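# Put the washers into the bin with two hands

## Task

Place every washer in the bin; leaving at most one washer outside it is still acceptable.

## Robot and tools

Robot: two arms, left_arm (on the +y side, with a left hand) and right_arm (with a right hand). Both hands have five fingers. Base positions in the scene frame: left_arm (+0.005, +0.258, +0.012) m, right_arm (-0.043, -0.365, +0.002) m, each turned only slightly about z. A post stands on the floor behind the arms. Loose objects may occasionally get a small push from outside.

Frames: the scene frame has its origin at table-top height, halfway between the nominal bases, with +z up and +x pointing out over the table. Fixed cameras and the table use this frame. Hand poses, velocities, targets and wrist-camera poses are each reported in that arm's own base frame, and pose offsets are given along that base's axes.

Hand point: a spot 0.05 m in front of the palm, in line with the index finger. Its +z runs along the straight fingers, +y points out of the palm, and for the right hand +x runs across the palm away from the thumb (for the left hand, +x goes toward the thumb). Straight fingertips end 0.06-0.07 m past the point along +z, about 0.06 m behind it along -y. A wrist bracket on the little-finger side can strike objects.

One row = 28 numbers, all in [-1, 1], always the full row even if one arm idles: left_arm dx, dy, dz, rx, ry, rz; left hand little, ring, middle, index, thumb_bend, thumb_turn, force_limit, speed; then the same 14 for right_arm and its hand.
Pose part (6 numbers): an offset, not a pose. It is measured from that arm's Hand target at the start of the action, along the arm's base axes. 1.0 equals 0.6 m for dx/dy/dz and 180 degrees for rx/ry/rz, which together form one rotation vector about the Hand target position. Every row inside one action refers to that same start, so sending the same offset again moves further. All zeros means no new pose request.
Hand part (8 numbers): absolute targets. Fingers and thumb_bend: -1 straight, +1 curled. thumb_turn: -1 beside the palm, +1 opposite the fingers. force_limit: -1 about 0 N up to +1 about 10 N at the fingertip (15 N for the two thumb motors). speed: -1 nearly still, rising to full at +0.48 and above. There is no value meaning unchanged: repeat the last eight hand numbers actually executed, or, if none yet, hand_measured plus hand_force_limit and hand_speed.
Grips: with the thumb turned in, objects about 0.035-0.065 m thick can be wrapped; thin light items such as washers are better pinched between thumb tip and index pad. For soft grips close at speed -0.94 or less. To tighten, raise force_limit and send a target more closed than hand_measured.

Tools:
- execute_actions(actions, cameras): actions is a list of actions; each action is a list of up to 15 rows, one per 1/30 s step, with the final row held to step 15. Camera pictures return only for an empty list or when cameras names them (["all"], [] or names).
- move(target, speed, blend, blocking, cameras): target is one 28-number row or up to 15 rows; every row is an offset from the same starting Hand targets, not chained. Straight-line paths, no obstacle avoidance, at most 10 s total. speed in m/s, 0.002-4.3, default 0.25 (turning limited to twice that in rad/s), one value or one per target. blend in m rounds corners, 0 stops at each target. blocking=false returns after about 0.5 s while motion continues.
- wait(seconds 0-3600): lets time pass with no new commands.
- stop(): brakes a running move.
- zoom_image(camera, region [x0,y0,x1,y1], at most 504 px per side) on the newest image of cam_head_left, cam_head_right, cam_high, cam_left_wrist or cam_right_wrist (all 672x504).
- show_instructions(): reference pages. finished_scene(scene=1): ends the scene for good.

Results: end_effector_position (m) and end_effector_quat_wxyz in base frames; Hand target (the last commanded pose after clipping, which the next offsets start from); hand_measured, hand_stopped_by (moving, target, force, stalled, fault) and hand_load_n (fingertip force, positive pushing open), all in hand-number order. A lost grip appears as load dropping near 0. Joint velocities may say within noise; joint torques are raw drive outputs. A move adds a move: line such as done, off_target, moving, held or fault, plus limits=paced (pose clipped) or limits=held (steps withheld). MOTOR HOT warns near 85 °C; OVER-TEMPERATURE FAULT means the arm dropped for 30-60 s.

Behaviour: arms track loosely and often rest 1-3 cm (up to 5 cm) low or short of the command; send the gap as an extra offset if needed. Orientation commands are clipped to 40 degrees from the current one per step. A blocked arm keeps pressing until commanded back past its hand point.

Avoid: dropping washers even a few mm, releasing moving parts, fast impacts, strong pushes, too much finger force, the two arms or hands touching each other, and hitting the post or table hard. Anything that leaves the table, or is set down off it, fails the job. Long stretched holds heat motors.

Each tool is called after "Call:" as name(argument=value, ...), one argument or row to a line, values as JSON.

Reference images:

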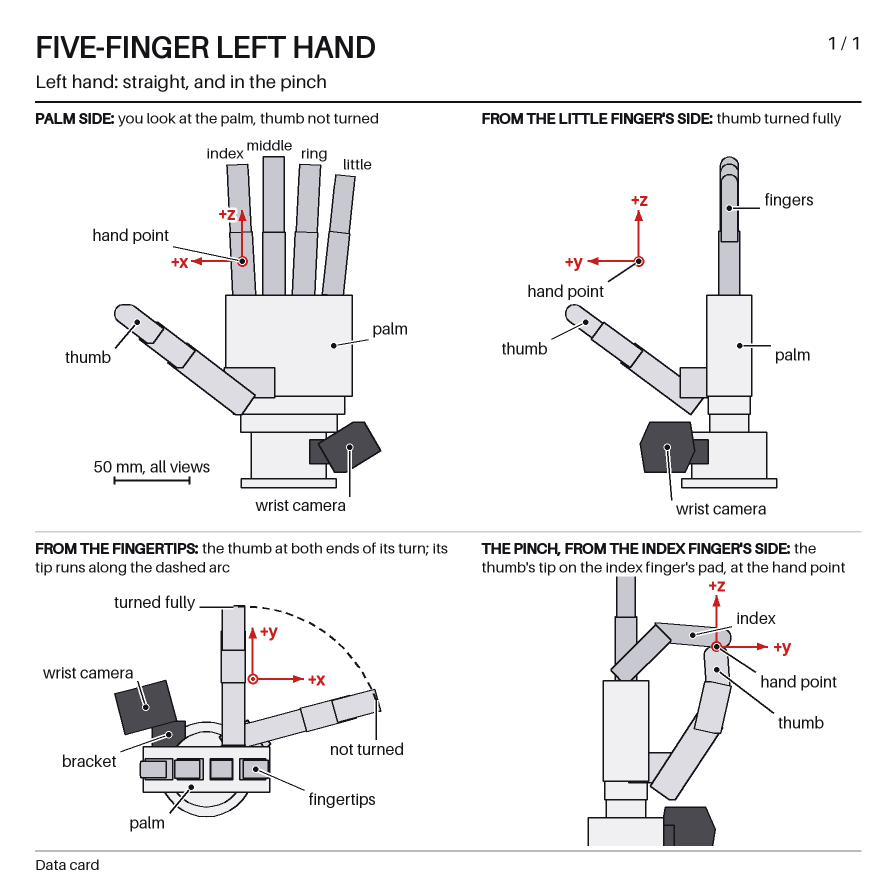

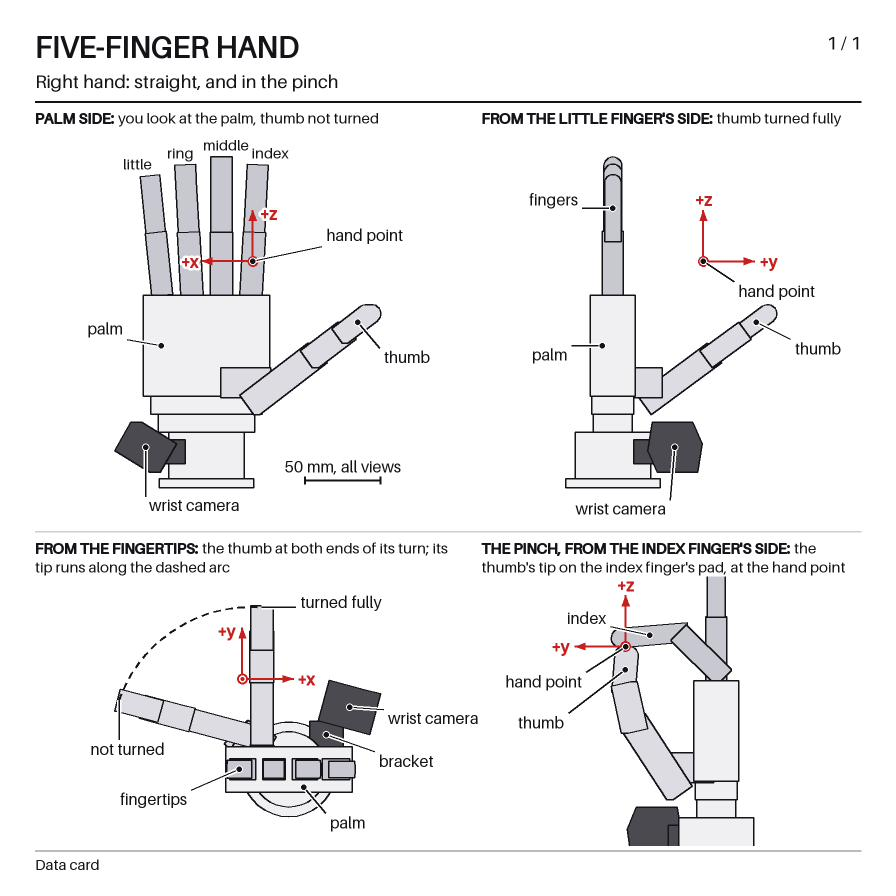

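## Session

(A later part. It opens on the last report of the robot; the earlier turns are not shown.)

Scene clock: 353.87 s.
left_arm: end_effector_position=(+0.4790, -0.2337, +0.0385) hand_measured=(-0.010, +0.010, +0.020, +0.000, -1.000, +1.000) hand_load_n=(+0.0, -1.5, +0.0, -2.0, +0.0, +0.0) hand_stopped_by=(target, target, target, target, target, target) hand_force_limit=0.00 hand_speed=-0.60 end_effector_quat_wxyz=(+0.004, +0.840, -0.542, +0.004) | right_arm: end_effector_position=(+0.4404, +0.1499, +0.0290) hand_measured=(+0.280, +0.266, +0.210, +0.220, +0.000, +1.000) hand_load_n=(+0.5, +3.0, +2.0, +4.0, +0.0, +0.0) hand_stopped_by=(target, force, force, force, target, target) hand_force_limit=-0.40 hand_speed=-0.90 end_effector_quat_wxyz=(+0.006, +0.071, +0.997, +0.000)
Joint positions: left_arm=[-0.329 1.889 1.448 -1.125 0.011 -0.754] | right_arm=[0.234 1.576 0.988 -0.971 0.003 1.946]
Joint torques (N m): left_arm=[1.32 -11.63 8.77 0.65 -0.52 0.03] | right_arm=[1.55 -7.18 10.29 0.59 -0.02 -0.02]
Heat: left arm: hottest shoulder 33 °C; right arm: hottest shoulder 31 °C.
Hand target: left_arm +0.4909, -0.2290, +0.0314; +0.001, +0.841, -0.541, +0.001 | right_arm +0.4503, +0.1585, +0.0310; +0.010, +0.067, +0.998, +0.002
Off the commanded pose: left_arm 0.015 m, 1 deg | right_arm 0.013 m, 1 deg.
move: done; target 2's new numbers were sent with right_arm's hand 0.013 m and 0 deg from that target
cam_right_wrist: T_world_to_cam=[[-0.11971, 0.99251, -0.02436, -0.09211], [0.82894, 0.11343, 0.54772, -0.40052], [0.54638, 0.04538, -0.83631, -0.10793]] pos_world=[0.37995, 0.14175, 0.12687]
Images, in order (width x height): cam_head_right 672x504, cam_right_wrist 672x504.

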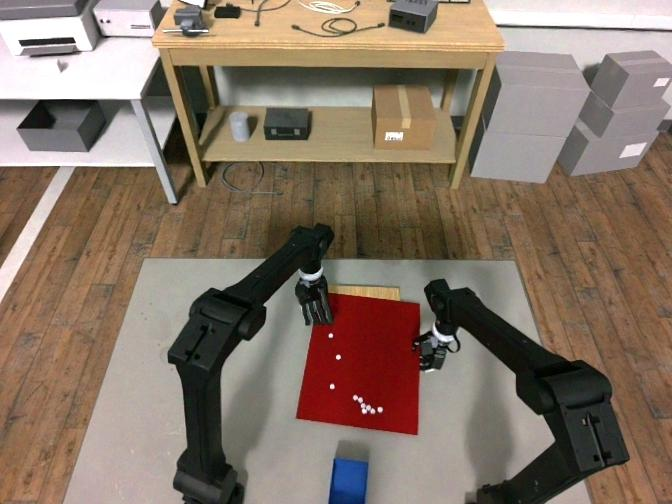

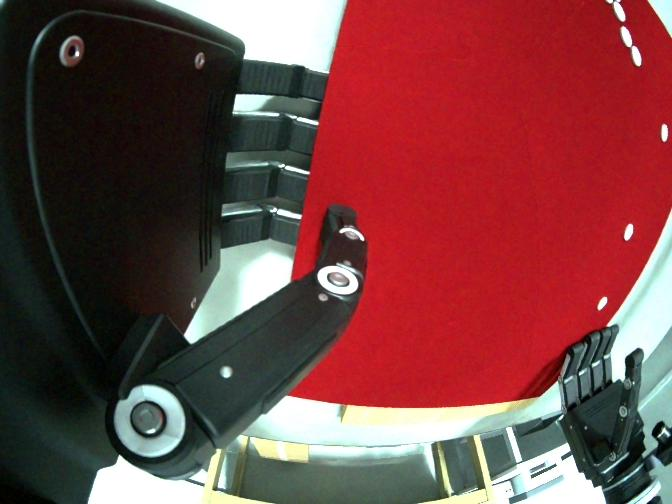

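Call:
move(
  target=[
    [-0.022,0.0125,0.048,0,0,0,-0.01,0.01,0.02,0,-1,1,0,-0.6, 0,0,0,0,0,0,0.28,0.35,0.35,0.35,0,1,-0.4,-0.9],
    [-0.022,0.0125,0.0043,0,0,0,-0.01,0.01,0.02,0,-1,1,0,-0.6, 0,0,0,0,0,0,0.28,0.35,0.35,0.35,0,1,-0.4,-0.9],
    [-0.1765,-0.0567,0.002,0,0,0,-0.01,0.01,0.02,0,-1,1,0,-0.6, 0,0,0,0,0,0,0.28,0.35,0.35,0.35,0,1,-0.4,-0.9],
  ],
  speed=0.09,
  cameras=["cam_left_wrist","cam_head_right"],
)

Call:
zoom_image(
  camera="cam_head_right",
  region=[280, 270, 460, 480],
)

Scene clock: 362.93 s.
left_arm: end_effector_position=(+0.3925, -0.2585, +0.0368) hand_measured=(-0.010, +0.010, +0.020, +0.000, -1.000, +1.000) hand_load_n=(+0.0, +0.0, +0.0, -2.0, +0.0, +0.0) hand_stopped_by=(target, target, target, target, target, target) hand_force_limit=0.00 hand_speed=-0.60 end_effector_quat_wxyz=(-0.002, +0.841, -0.540, +0.005) | right_arm: end_effector_position=(+0.4402, +0.1499, +0.0290) hand_measured=(+0.280, +0.266, +0.210, +0.220, +0.000, +1.000) hand_load_n=(+0.0, +3.0, +2.5, +3.5, +0.0, +0.0) hand_stopped_by=(target, force, force, force, target, target) hand_force_limit=-0.40 hand_speed=-0.90 end_effector_quat_wxyz=(+0.006, +0.068, +0.998, +0.000)
Joint positions: left_arm=[-0.442 1.722 1.204 -1.043 -0.003 -0.871] | right_arm=[0.234 1.576 0.988 -0.971 0.004 1.941]
Joint torques (N m): left_arm=[-0.44 -11.28 5.3 0.91 0.06 -0.15] | right_arm=[2.02 -7.36 10.19 0.34 -0.11 -0.04]
Heat: left arm: hottest shoulder 33 °C; right arm: hottest elbow 31 °C.
Hand target: left_arm +0.3851, -0.2631, +0.0326; +0.000, +0.841, -0.541, +0.001 | right_arm +0.4503, +0.1585, +0.0310; +0.010, +0.067, +0.998, +0.002
Off the commanded pose: left_arm 0.010 m, 1 deg | right_arm 0.013 m, 1 deg.
move: done
cam_left_wrist: T_world_to_cam=[[0.98767, 0.15637, -0.00814, -0.34423], [0.14019, -0.85993, 0.49079, -0.29268], [0.06974, -0.48588, -0.87124, -0.00591]] pos_world=[0.38143, -0.20073, 0.1357]
Images, in order (width x height): cam_head_right 672x504, cam_left_wrist 672x504.

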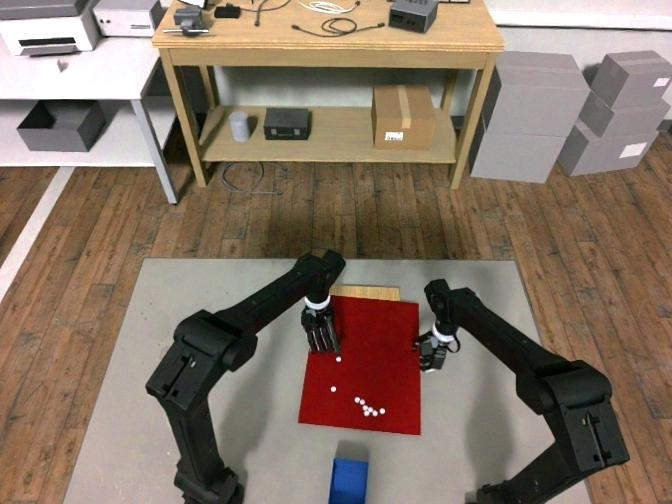

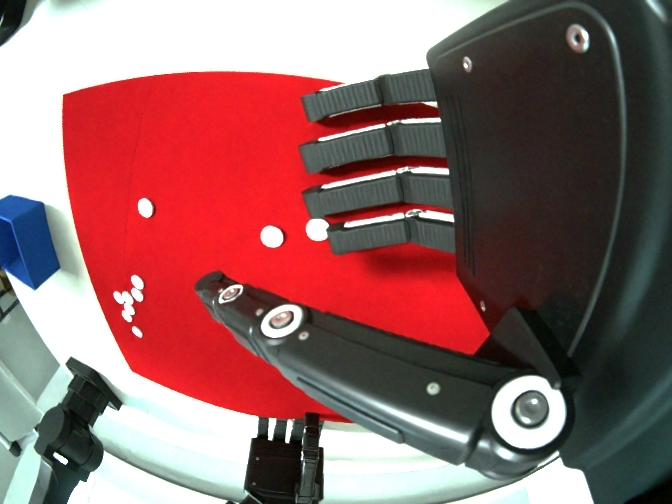

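Scaled by 2.400 from the camera's image (finer frame: 960x720).

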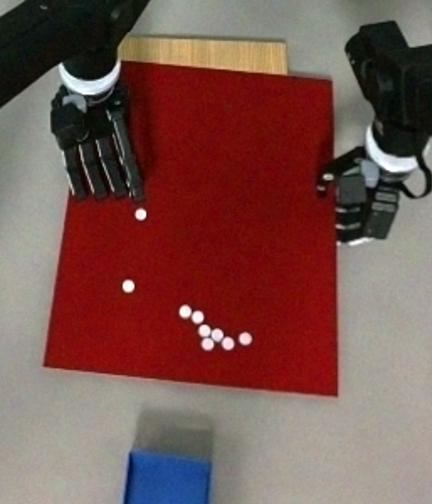

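Call:
move(
  target=[
    [-0.188,-0.084,-0.001,0,0,0,-0.01,0.01,0.02,0,-1,1,0,-0.6, 0,0,0,0,0,0,0.28,0.35,0.35,0.35,0,1,-0.4,-0.9],
  ],
  speed=0.09,
  cameras=["cam_left_wrist","cam_head_right"],
)

Call:
zoom_image(
  camera="cam_head_right",
  region=[280, 270, 460, 480],
)

Scene clock: 366.33 s.
left_arm: end_effector_position=(+0.2793, -0.3110, +0.0353) hand_measured=(-0.010, +0.010, +0.020, +0.000, -1.000, +1.000) hand_load_n=(+0.0, +0.0, +0.0, -2.0, +0.0, +0.0) hand_stopped_by=(target, target, target, target, target, target) hand_force_limit=0.00 hand_speed=-0.60 end_effector_quat_wxyz=(-0.001, +0.841, -0.541, +0.003) | right_arm: end_effector_position=(+0.4402, +0.1499, +0.0290) hand_measured=(+0.280, +0.266, +0.210, +0.220, +0.000, +1.000) hand_load_n=(+0.0, +3.0, +2.0, +3.5, +0.0, +0.0) hand_stopped_by=(target, force, force, force, target, target) hand_force_limit=-0.40 hand_speed=-0.90 end_effector_quat_wxyz=(+0.006, +0.068, +0.998, +0.000)
Joint positions: left_arm=[-0.677 1.568 0.999 -0.996 -0.003 -1.105] | right_arm=[0.234 1.576 0.988 -0.971 0.004 1.941]
Joint torques (N m): left_arm=[-0.44 -8.94 5.18 0.94 0.07 -0.16] | right_arm=[2.08 -8.35 10.43 0.65 -0.12 0.05]
Heat: left arm: hottest shoulder 33 °C; right arm: hottest elbow 31 °C.
Hand target: left_arm +0.2722, -0.3134, +0.0320; +0.000, +0.841, -0.541, +0.000 | right_arm +0.4504, +0.1585, +0.0310; +0.010, +0.068, +0.998, +0.002
Off the commanded pose: left_arm 0.008 m, 0 deg | right_arm 0.013 m, 1 deg.
move: done
cam_left_wrist: T_world_to_cam=[[0.98775, 0.15567, -0.01112, -0.22432], [0.14107, -0.86012, 0.4902, -0.32147], [0.06674, -0.48577, -0.87154, -0.02397]] pos_world=[0.26852, -0.25323, 0.1342]
Images, in order (width x height): cam_head_right 672x504, cam_left_wrist 672x504.

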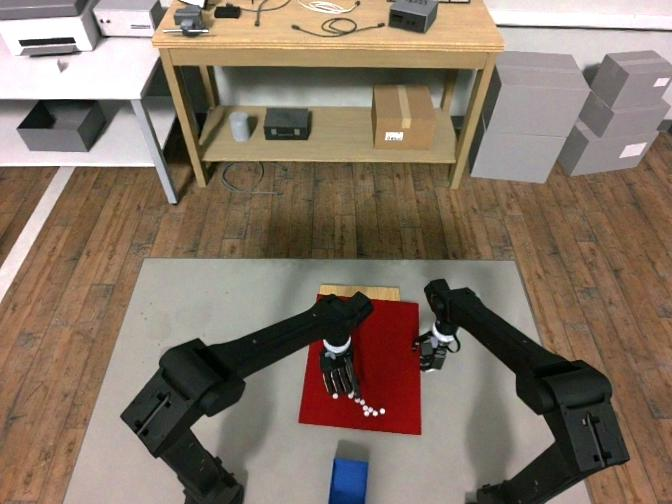

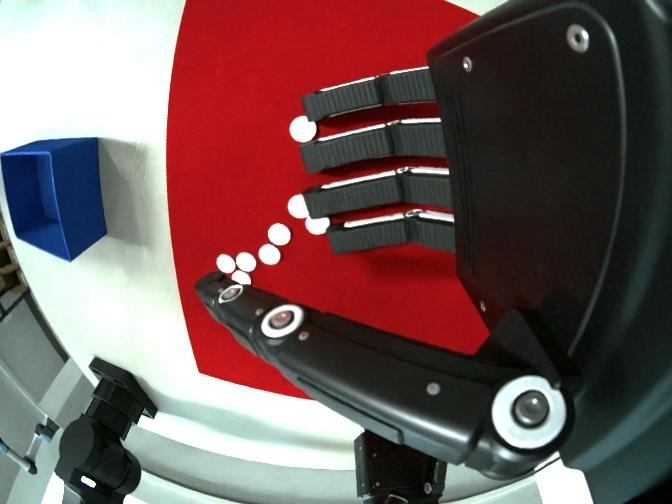

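Scaled by 2.400 from the camera's image (finer frame: 960x720).

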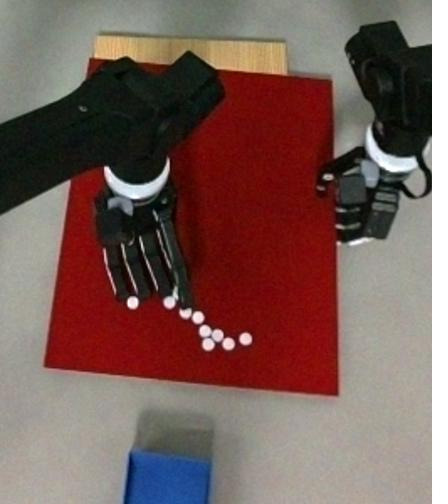

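Call:
move(
  target=[
    [0,0,0.15,0,0,0,-0.01,0.01,0.02,0,-1,1,0,-0.6, 0,0,0,0,0,0,0.28,0.35,0.35,0.35,0,1,-0.4,-0.9],
    [-0.430,0.118,0.22,0,0,-0.617,-0.01,0.01,0.02,0,-1,1,0,-0.6, 0,0,0,0,0,0,0.28,0.35,0.35,0.35,0,1,-0.4,-0.9],
  ],
  speed=0.2,
  cameras=["all"],
)

Scene clock: 396.73 s.
left_arm: end_effector_position=(+0.0162, -0.2464, +0.1617) hand_measured=(-0.010, +0.010, +0.020, +0.000, -1.000, +1.000) hand_load_n=(+0.0, +0.0, +0.0, +0.0, +0.0, +0.0) hand_stopped_by=(target, target, target, target, target, target) hand_force_limit=0.00 hand_speed=-0.60 end_effector_quat_wxyz=(+0.000, -0.038, +0.999, +0.000) | right_arm: end_effector_position=(+0.4403, +0.1499, +0.0290) hand_measured=(+0.280, +0.266, +0.210, +0.220, +0.000, +1.000) hand_load_n=(+0.0, +3.5, +2.0, +4.0, +0.0, +0.0) hand_stopped_by=(target, force, force, force, target, target) hand_force_limit=-0.40 hand_speed=-0.90 end_effector_quat_wxyz=(+0.006, +0.069, +0.998, +0.000)
Joint positions: left_arm=[-1.401 1.163 0.965 -1.373 0.001 0.094] | right_arm=[0.234 1.576 0.988 -0.971 0.004 1.942]
Joint torques (N m): left_arm=[0.03 -5.01 6.86 0.44 -0.13 0] | right_arm=[1.49 -7.41 10.37 0.47 -0.09 0.05]
Heat: left arm: hottest shoulder 32 °C; right arm: hottest elbow 32 °C.
Hand target: left_arm +0.0142, -0.2427, +0.1640; -0.001, -0.030, +1.000, +0.000 | right_arm +0.4503, +0.1585, +0.0310; +0.010, +0.067, +0.998, +0.002
Off the commanded pose: left_arm 0.005 m, 1 deg | right_arm 0.013 m, 1 deg.
move: done
cam_left_wrist: T_world_to_cam=[[-0.19535, -0.98057, -0.01808, -0.23272], [-0.85741, 0.1618, 0.48854, -0.02256], [-0.47612, 0.11094, -0.87235, 0.29116]] pos_world=[0.07382, -0.25685, 0.26081]
cam_right_wrist: T_world_to_cam=[[-0.12353, 0.99202, -0.02514, -0.09042], [0.82838, 0.11704, 0.54781, -0.40068], [0.54638, 0.04685, -0.83622, -0.10817]] pos_world=[0.37985, 0.14166, 0.12677]

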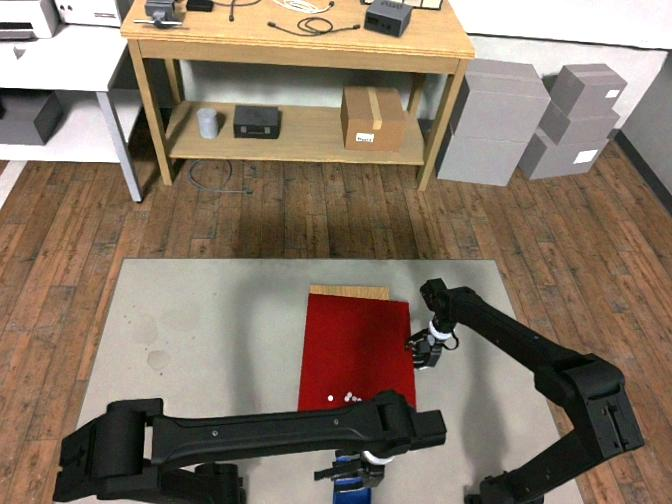

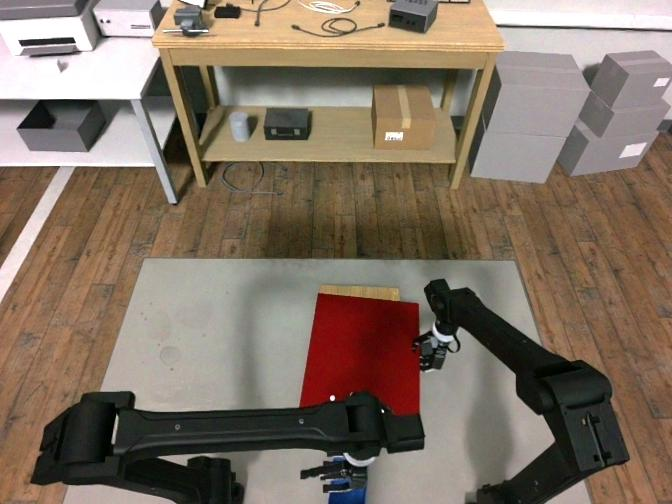

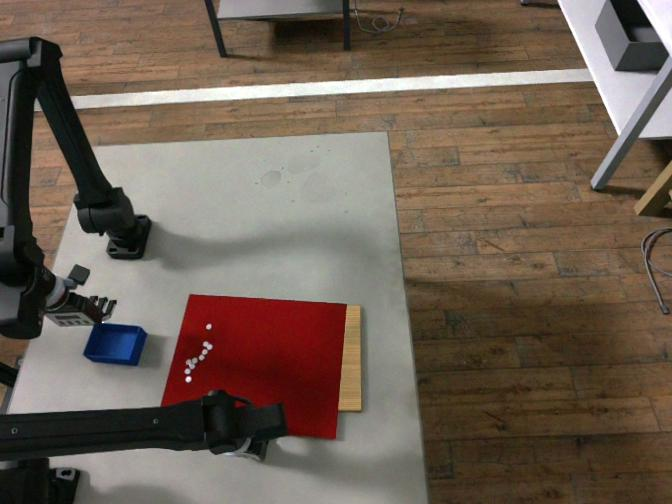

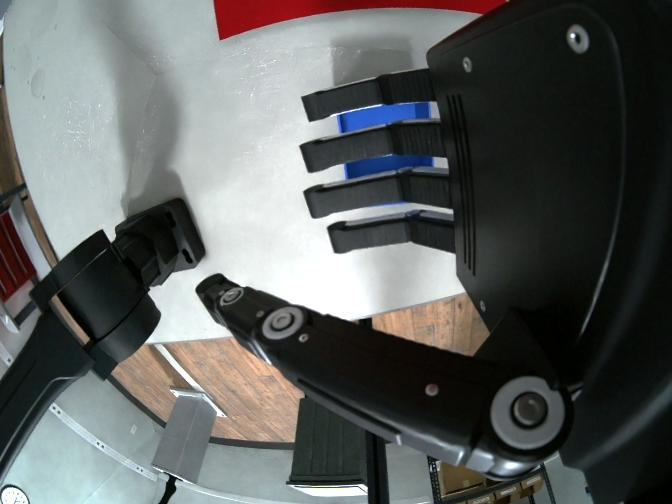

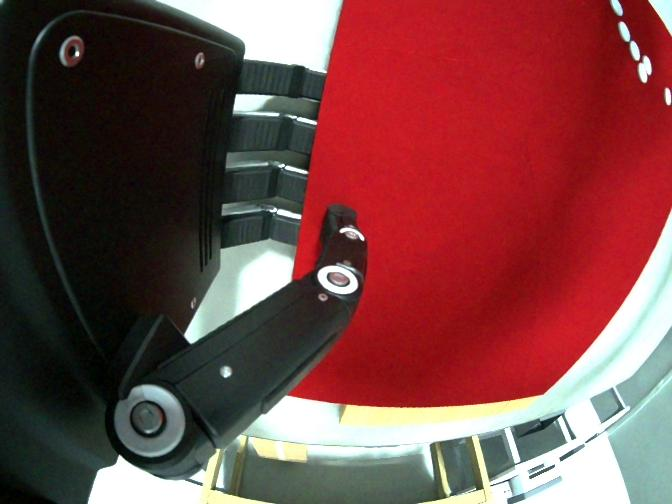

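Call:
move(
  target=[
    [0,0,0,0,0,0,-1,-1,-1,-1,-1,1,0,-0.3, 0,0,0,0,0,0,0.28,0.35,0.35,0.35,0,1,-0.4,-0.9],
  ],
  speed=0.2,
  cameras=["cam_left_wrist","cam_high","cam_head_left"],
)

Call:
zoom_image(
  camera="cam_high",
  region=[20, 230, 220, 400],
)

Call:
zoom_image(
  camera="cam_left_wrist",
  region=[250, 20, 480, 280],
)

Call:
zoom_image(
  camera="cam_head_left",
  region=[270, 380, 450, 504],
)

Scene clock: 399.13 s.
left_arm: end_effector_position=(+0.0163, -0.2463, +0.1617) hand_measured=(-1.000, -1.000, -1.000, -1.000, -1.000, +1.000) hand_load_n=(+0.0, +0.0, +0.0, +0.0, +0.0, +0.0) hand_stopped_by=(target, target, target, target, target, target) hand_force_limit=0.00 hand_speed=-0.30 end_effector_quat_wxyz=(+0.000, -0.037, +0.999, +0.000) | right_arm: end_effector_position=(+0.4403, +0.1499, +0.0290) hand_measured=(+0.280, +0.266, +0.210, +0.220, +0.000, +1.000) hand_load_n=(+0.0, +3.0, +2.0, +4.0, -0.5, +0.0) hand_stopped_by=(target, force, force, force, target, target) hand_force_limit=-0.40 hand_speed=-0.90 end_effector_quat_wxyz=(+0.006, +0.069, +0.998, +0.000)
Joint positions: left_arm=[-1.401 1.163 0.965 -1.373 0.001 0.095] | right_arm=[0.234 1.576 0.988 -0.971 0.004 1.942]
Joint torques (N m): left_arm=[0.09 -5.01 6.87 0.46 -0.13 0.02] | right_arm=[1.96 -8.23 10.19 0.54 -0.12 0.02]
Heat: left arm: hottest shoulder 32 °C; right arm: hottest elbow 32 °C.
Hand target: left_arm +0.0142, -0.2427, +0.1640; -0.001, -0.030, +1.000, +0.000 | right_arm +0.4503, +0.1585, +0.0310; +0.010, +0.067, +0.998, +0.002
Off the commanded pose: left_arm 0.005 m, 1 deg | right_arm 0.013 m, 1 deg.
move: done
cam_left_wrist: T_world_to_cam=[[-0.19648, -0.98034, -0.01804, -0.23259], [-0.85725, 0.16281, 0.48849, -0.0223], [-0.47595, 0.11144, -0.87238, 0.29129]] pos_world=[0.07382, -0.25685, 0.26081]
Images, in order (width x height): cam_head_left 672x504, cam_high 672x504, cam_left_wrist 672x504.

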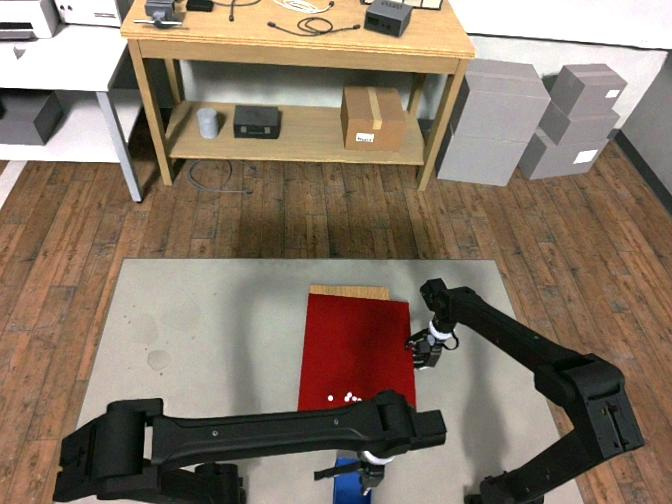

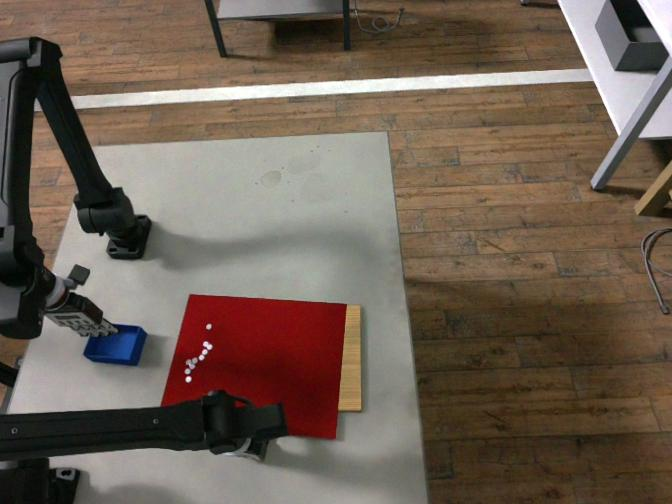

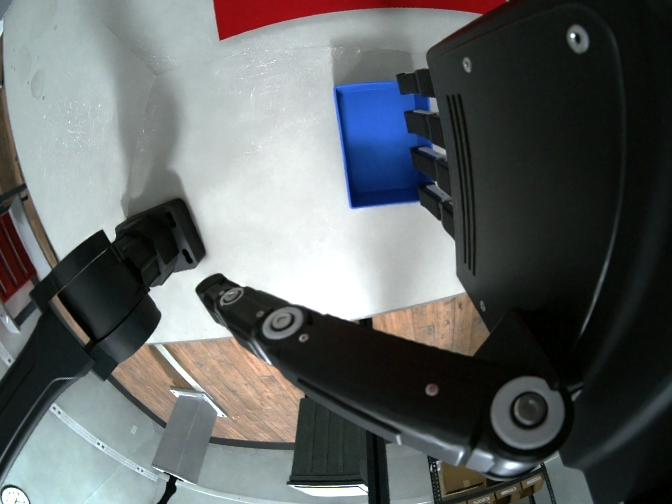

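Scaled by 2.520 from the camera's image (finer frame: 960x720).

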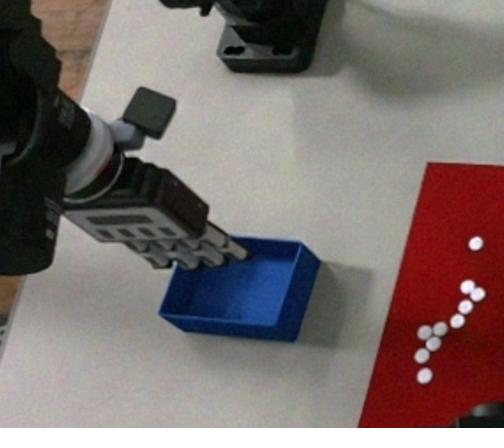

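Scaled by 1.938 from the camera's image (finer frame: 960x720).

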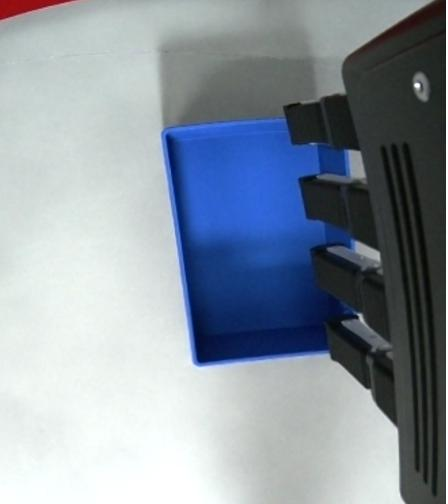

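Scaled by 2.800 from the camera's image (finer frame: 960x720).

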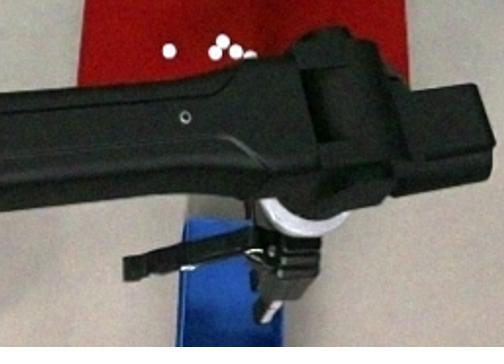

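Call:
move(
  target=[
    [0.010,0.025,-0.045,0,0,-0.053,-1,-1,-1,-1,-1,1,0,-0.3, 0,0,0,0,0,0,0.28,0.35,0.35,0.35,0,1,-0.4,-0.9],
  ],
  speed=0.15,
  cameras=["cam_left_wrist","cam_high"],
)

Call:
zoom_image(
  camera="cam_high",
  region=[20, 230, 220, 400],
)

Call:
zoom_image(
  camera="cam_left_wrist",
  region=[250, 20, 480, 280],
)

Scene clock: 407.20 s.
left_arm: end_effector_position=(+0.0219, -0.2256, +0.1356) hand_measured=(-1.000, -1.000, -1.000, -1.000, -1.000, +1.000) hand_load_n=(+0.0, +0.5, +0.0, +0.0, +0.0, +0.0) hand_stopped_by=(target, target, target, target, target, target) hand_force_limit=0.00 hand_speed=-0.30 end_effector_quat_wxyz=(-0.002, +0.044, +0.999, +0.010) | right_arm: end_effector_position=(+0.4403, +0.1499, +0.0290) hand_measured=(+0.280, +0.266, +0.210, +0.220, +0.000, +1.000) hand_load_n=(+0.0, +3.0, +2.0, +4.0, +0.0, +0.0) hand_stopped_by=(target, force, force, force, target, target) hand_force_limit=-0.40 hand_speed=-0.90 end_effector_quat_wxyz=(+0.006, +0.069, +0.998, +0.000)
Joint positions: left_arm=[-1.406 1.151 0.882 -1.322 0.001 0.253] | right_arm=[0.234 1.576 0.988 -0.971 0.004 1.942]
Joint torques (N m): left_arm=[-0.21 -4.66 6.82 1.06 -0.14 0.03] | right_arm=[1.73 -8.12 10.14 0.47 -0.15 -0.03]
Heat: left arm: hottest shoulder 32 °C; right arm: hottest elbow 32 °C.
Hand target: left_arm +0.0202, -0.2277, +0.1371; -0.001, +0.054, +0.999, +0.000 | right_arm +0.4503, +0.1585, +0.0310; +0.010, +0.067, +0.998, +0.002
Off the commanded pose: left_arm 0.003 m, 2 deg | right_arm 0.013 m, 1 deg.
move: done
cam_left_wrist: T_world_to_cam=[[-0.35227, -0.93521, -0.03579, -0.19571], [-0.81799, 0.28909, 0.49732, 0.01841], [-0.45475, 0.20447, -0.86683, 0.28862]] pos_world=[0.07736, -0.24736, 0.23403]
Images, in order (width x height): cam_high 672x504, cam_left_wrist 672x504.

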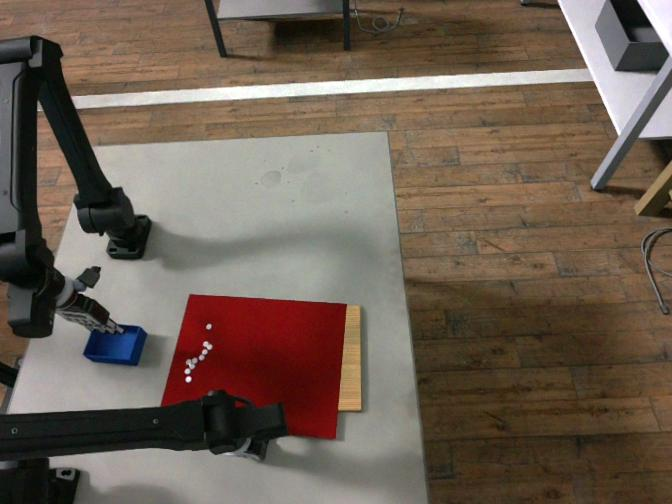

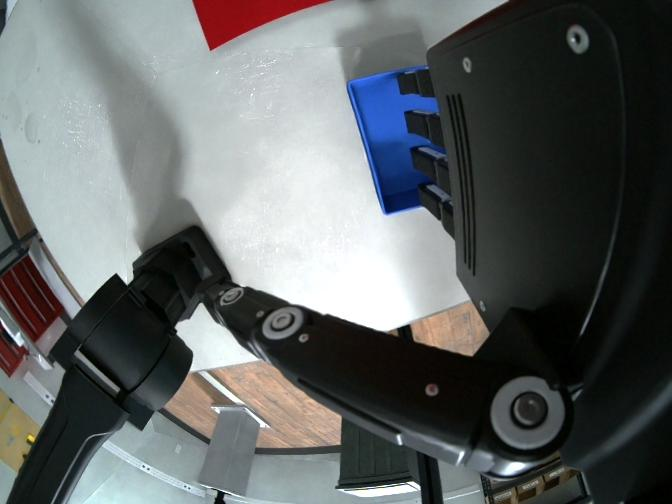

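Scaled by 2.520 from the camera's image (finer frame: 960x720).

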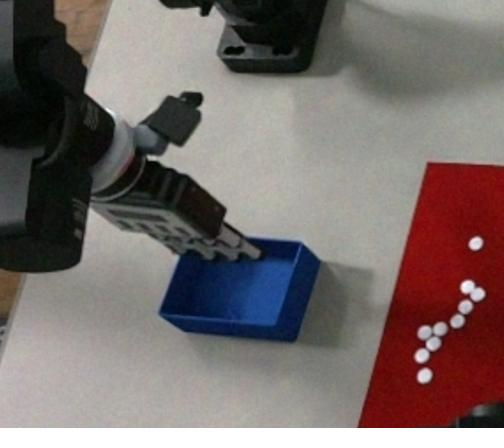

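Scaled by 1.938 from the camera's image (finer frame: 960x720).

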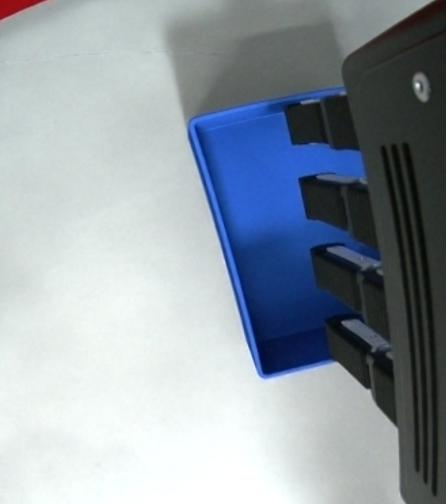

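Call:
move(
  target=[
    [0.007,-0.016,-0.03,0,0,0,1,-1,-1,-1,-1,1,0,-0.3, 0,0,0,0,0,0,0.28,0.35,0.35,0.35,0,1,-0.4,-0.9],
  ],
  speed=0.1,
  cameras=["cam_left_wrist","cam_high"],
)

Call:
zoom_image(
  camera="cam_high",
  region=[20, 230, 220, 400],
)

Call:
zoom_image(
  camera="cam_left_wrist",
  region=[250, 20, 480, 280],
)

Scene clock: 414.30 s.
left_arm: end_effector_position=(+0.0241, -0.2352, +0.1212) hand_measured=(+1.000, -1.000, -1.000, -1.000, -1.000, +1.000) hand_load_n=(+0.0, +0.0, +0.0, +0.0, +0.0, +0.0) hand_stopped_by=(target, target, target, target, target, target) hand_force_limit=0.00 hand_speed=-0.30 end_effector_quat_wxyz=(-0.001, +0.049, +0.999, +0.002) | right_arm: end_effector_position=(+0.4403, +0.1499, +0.0290) hand_measured=(+0.280, +0.266, +0.210, +0.220, +0.000, +1.000) hand_load_n=(+0.0, +3.5, +2.0, +4.0, +0.0, +0.0) hand_stopped_by=(target, force, force, force, target, target) hand_force_limit=-0.40 hand_speed=-0.90 end_effector_quat_wxyz=(+0.006, +0.069, +0.998, +0.000)
Joint positions: left_arm=[-1.406 1.178 0.866 -1.263 0.001 0.262] | right_arm=[0.234 1.576 0.988 -0.971 0.004 1.942]
Joint torques (N m): left_arm=[0.44 -3.84 6.76 1.1 -0.15 0.01] | right_arm=[1.67 -7.59 10.36 0.49 -0.09 0.04]
Heat: left arm: hottest shoulder 31 °C; right arm: hottest elbow 32 °C.
Hand target: left_arm +0.0244, -0.2373, +0.1191; -0.001, +0.053, +0.999, +0.000 | right_arm +0.4503, +0.1585, +0.0310; +0.010, +0.067, +0.998, +0.002
Off the commanded pose: left_arm 0.003 m, 1 deg | right_arm 0.013 m, 1 deg.
move: done
cam_left_wrist: T_world_to_cam=[[-0.36072, -0.93243, -0.0212, -0.20534], [-0.81659, 0.30476, 0.4902, 0.03464], [-0.45062, 0.19414, -0.87135, 0.27709]] pos_world=[0.07908, -0.25581, 0.22011]
Images, in order (width x height): cam_high 672x504, cam_left_wrist 672x504.

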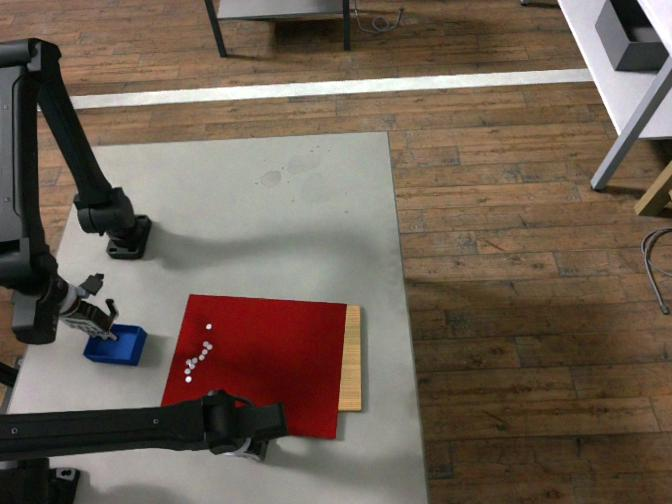

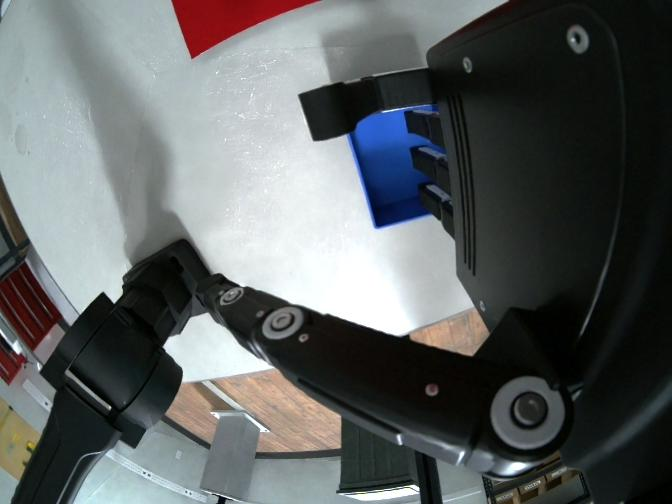

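Scaled by 2.520 from the camera's image (finer frame: 960x720).

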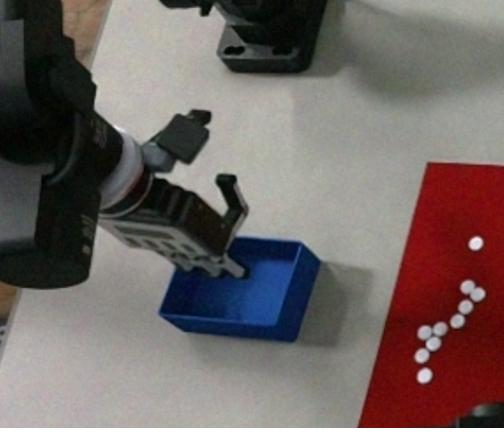

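Scaled by 1.938 from the camera's image (finer frame: 960x720).

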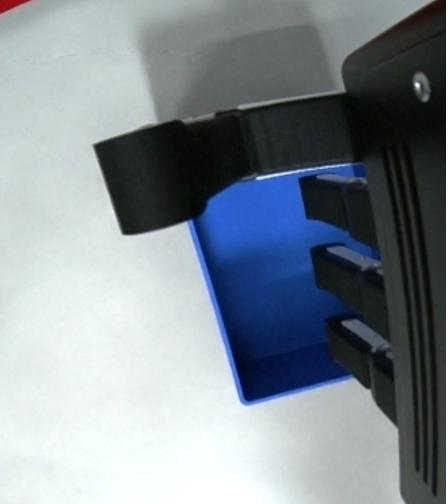

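Call:
move(
  target=[
    [0.0,0.0,-0.075,0,0,0,1,-1,-1,-1,-1,1,0,-0.3, 0,0,0,0,0,0,0.28,0.35,0.35,0.35,0,1,-0.4,-0.9],
  ],
  speed=0.08,
  cameras=["cam_left_wrist","cam_high"],
)

Call:
zoom_image(
  camera="cam_high",
  region=[20, 230, 220, 400],
)

Call:
zoom_image(
  camera="cam_left_wrist",
  region=[250, 20, 480, 280],
)

Scene clock: 418.03 s.
left_arm: end_effector_position=(+0.0241, -0.2352, +0.0760) hand_measured=(+1.000, -1.000, -1.000, -1.000, -1.000, +1.000) hand_load_n=(+0.0, +0.0, +0.0, +0.5, +0.0, +0.0) hand_stopped_by=(target, target, target, target, target, target) hand_force_limit=0.00 hand_speed=-0.30 end_effector_quat_wxyz=(-0.001, +0.049, +0.999, +0.002) | right_arm: end_effector_position=(+0.4403, +0.1499, +0.0290) hand_measured=(+0.280, +0.266, +0.210, +0.220, +0.000, +1.000) hand_load_n=(+0.0, +3.0, +2.5, +3.5, +0.0, +0.0) hand_stopped_by=(target, force, force, force, target, target) hand_force_limit=-0.40 hand_speed=-0.90 end_effector_quat_wxyz=(+0.006, +0.069, +0.998, +0.000)
Joint positions: left_arm=[-1.406 1.23 0.78 -1.125 0.001 0.262] | right_arm=[0.234 1.576 0.988 -0.971 0.004 1.942]
Joint torques (N m): left_arm=[0.38 -3.9 6.41 1.07 -0.14 0.02] | right_arm=[2.2 -7.71 10.4 0.43 -0.12 0.02]
Heat: left arm: hottest shoulder 31 °C; right arm: hottest elbow 32 °C.
Hand target: left_arm +0.0244, -0.2372, +0.0739; -0.001, +0.054, +0.999, +0.000 | right_arm +0.4503, +0.1585, +0.0310; +0.010, +0.067, +0.998, +0.002
Off the commanded pose: left_arm 0.003 m, 1 deg | right_arm 0.013 m, 1 deg.
move: done
cam_left_wrist: T_world_to_cam=[[-0.36111, -0.93228, -0.02122, -0.20622], [-0.81647, 0.3051, 0.4902, 0.05687], [-0.45053, 0.19434, -0.87135, 0.23775]] pos_world=[0.07908, -0.25581, 0.17491]
Images, in order (width x height): cam_high 672x504, cam_left_wrist 672x504.

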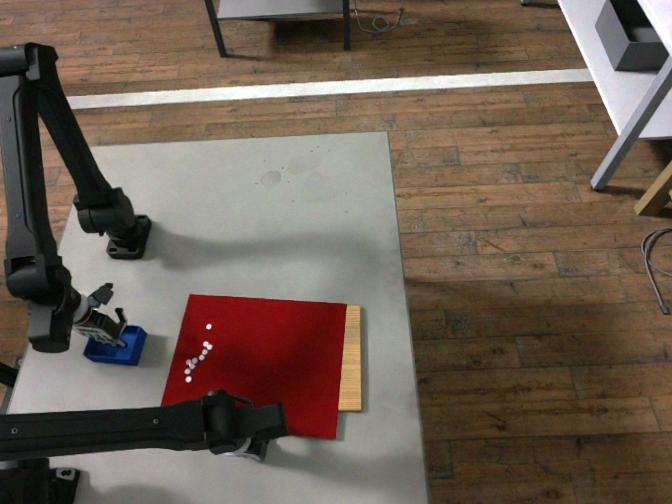

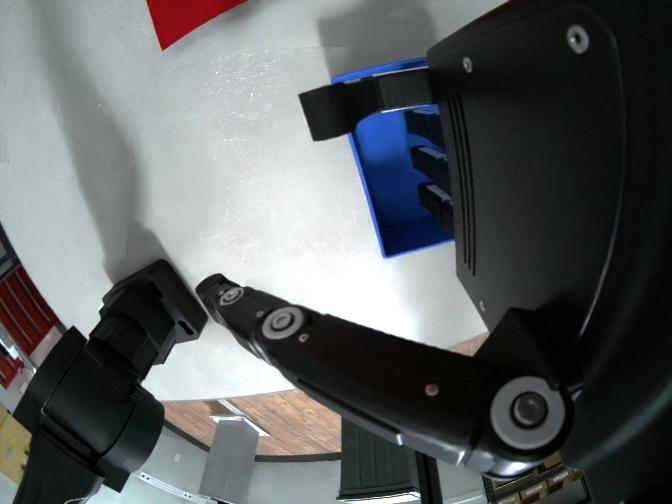

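Scaled by 2.520 from the camera's image (finer frame: 960x720).

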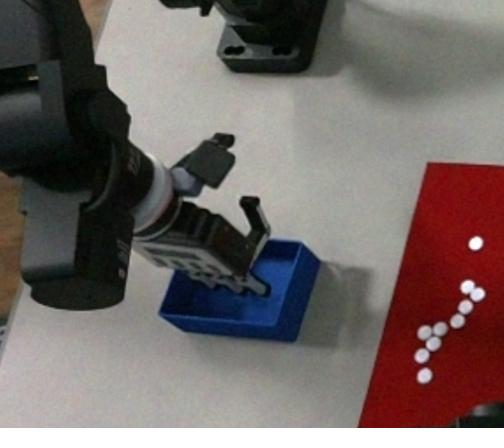

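Scaled by 1.938 from the camera's image (finer frame: 960x720).

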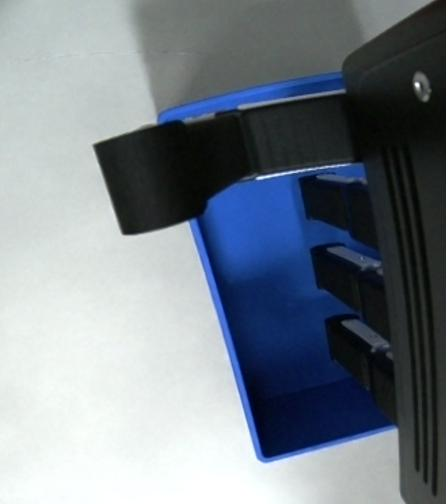

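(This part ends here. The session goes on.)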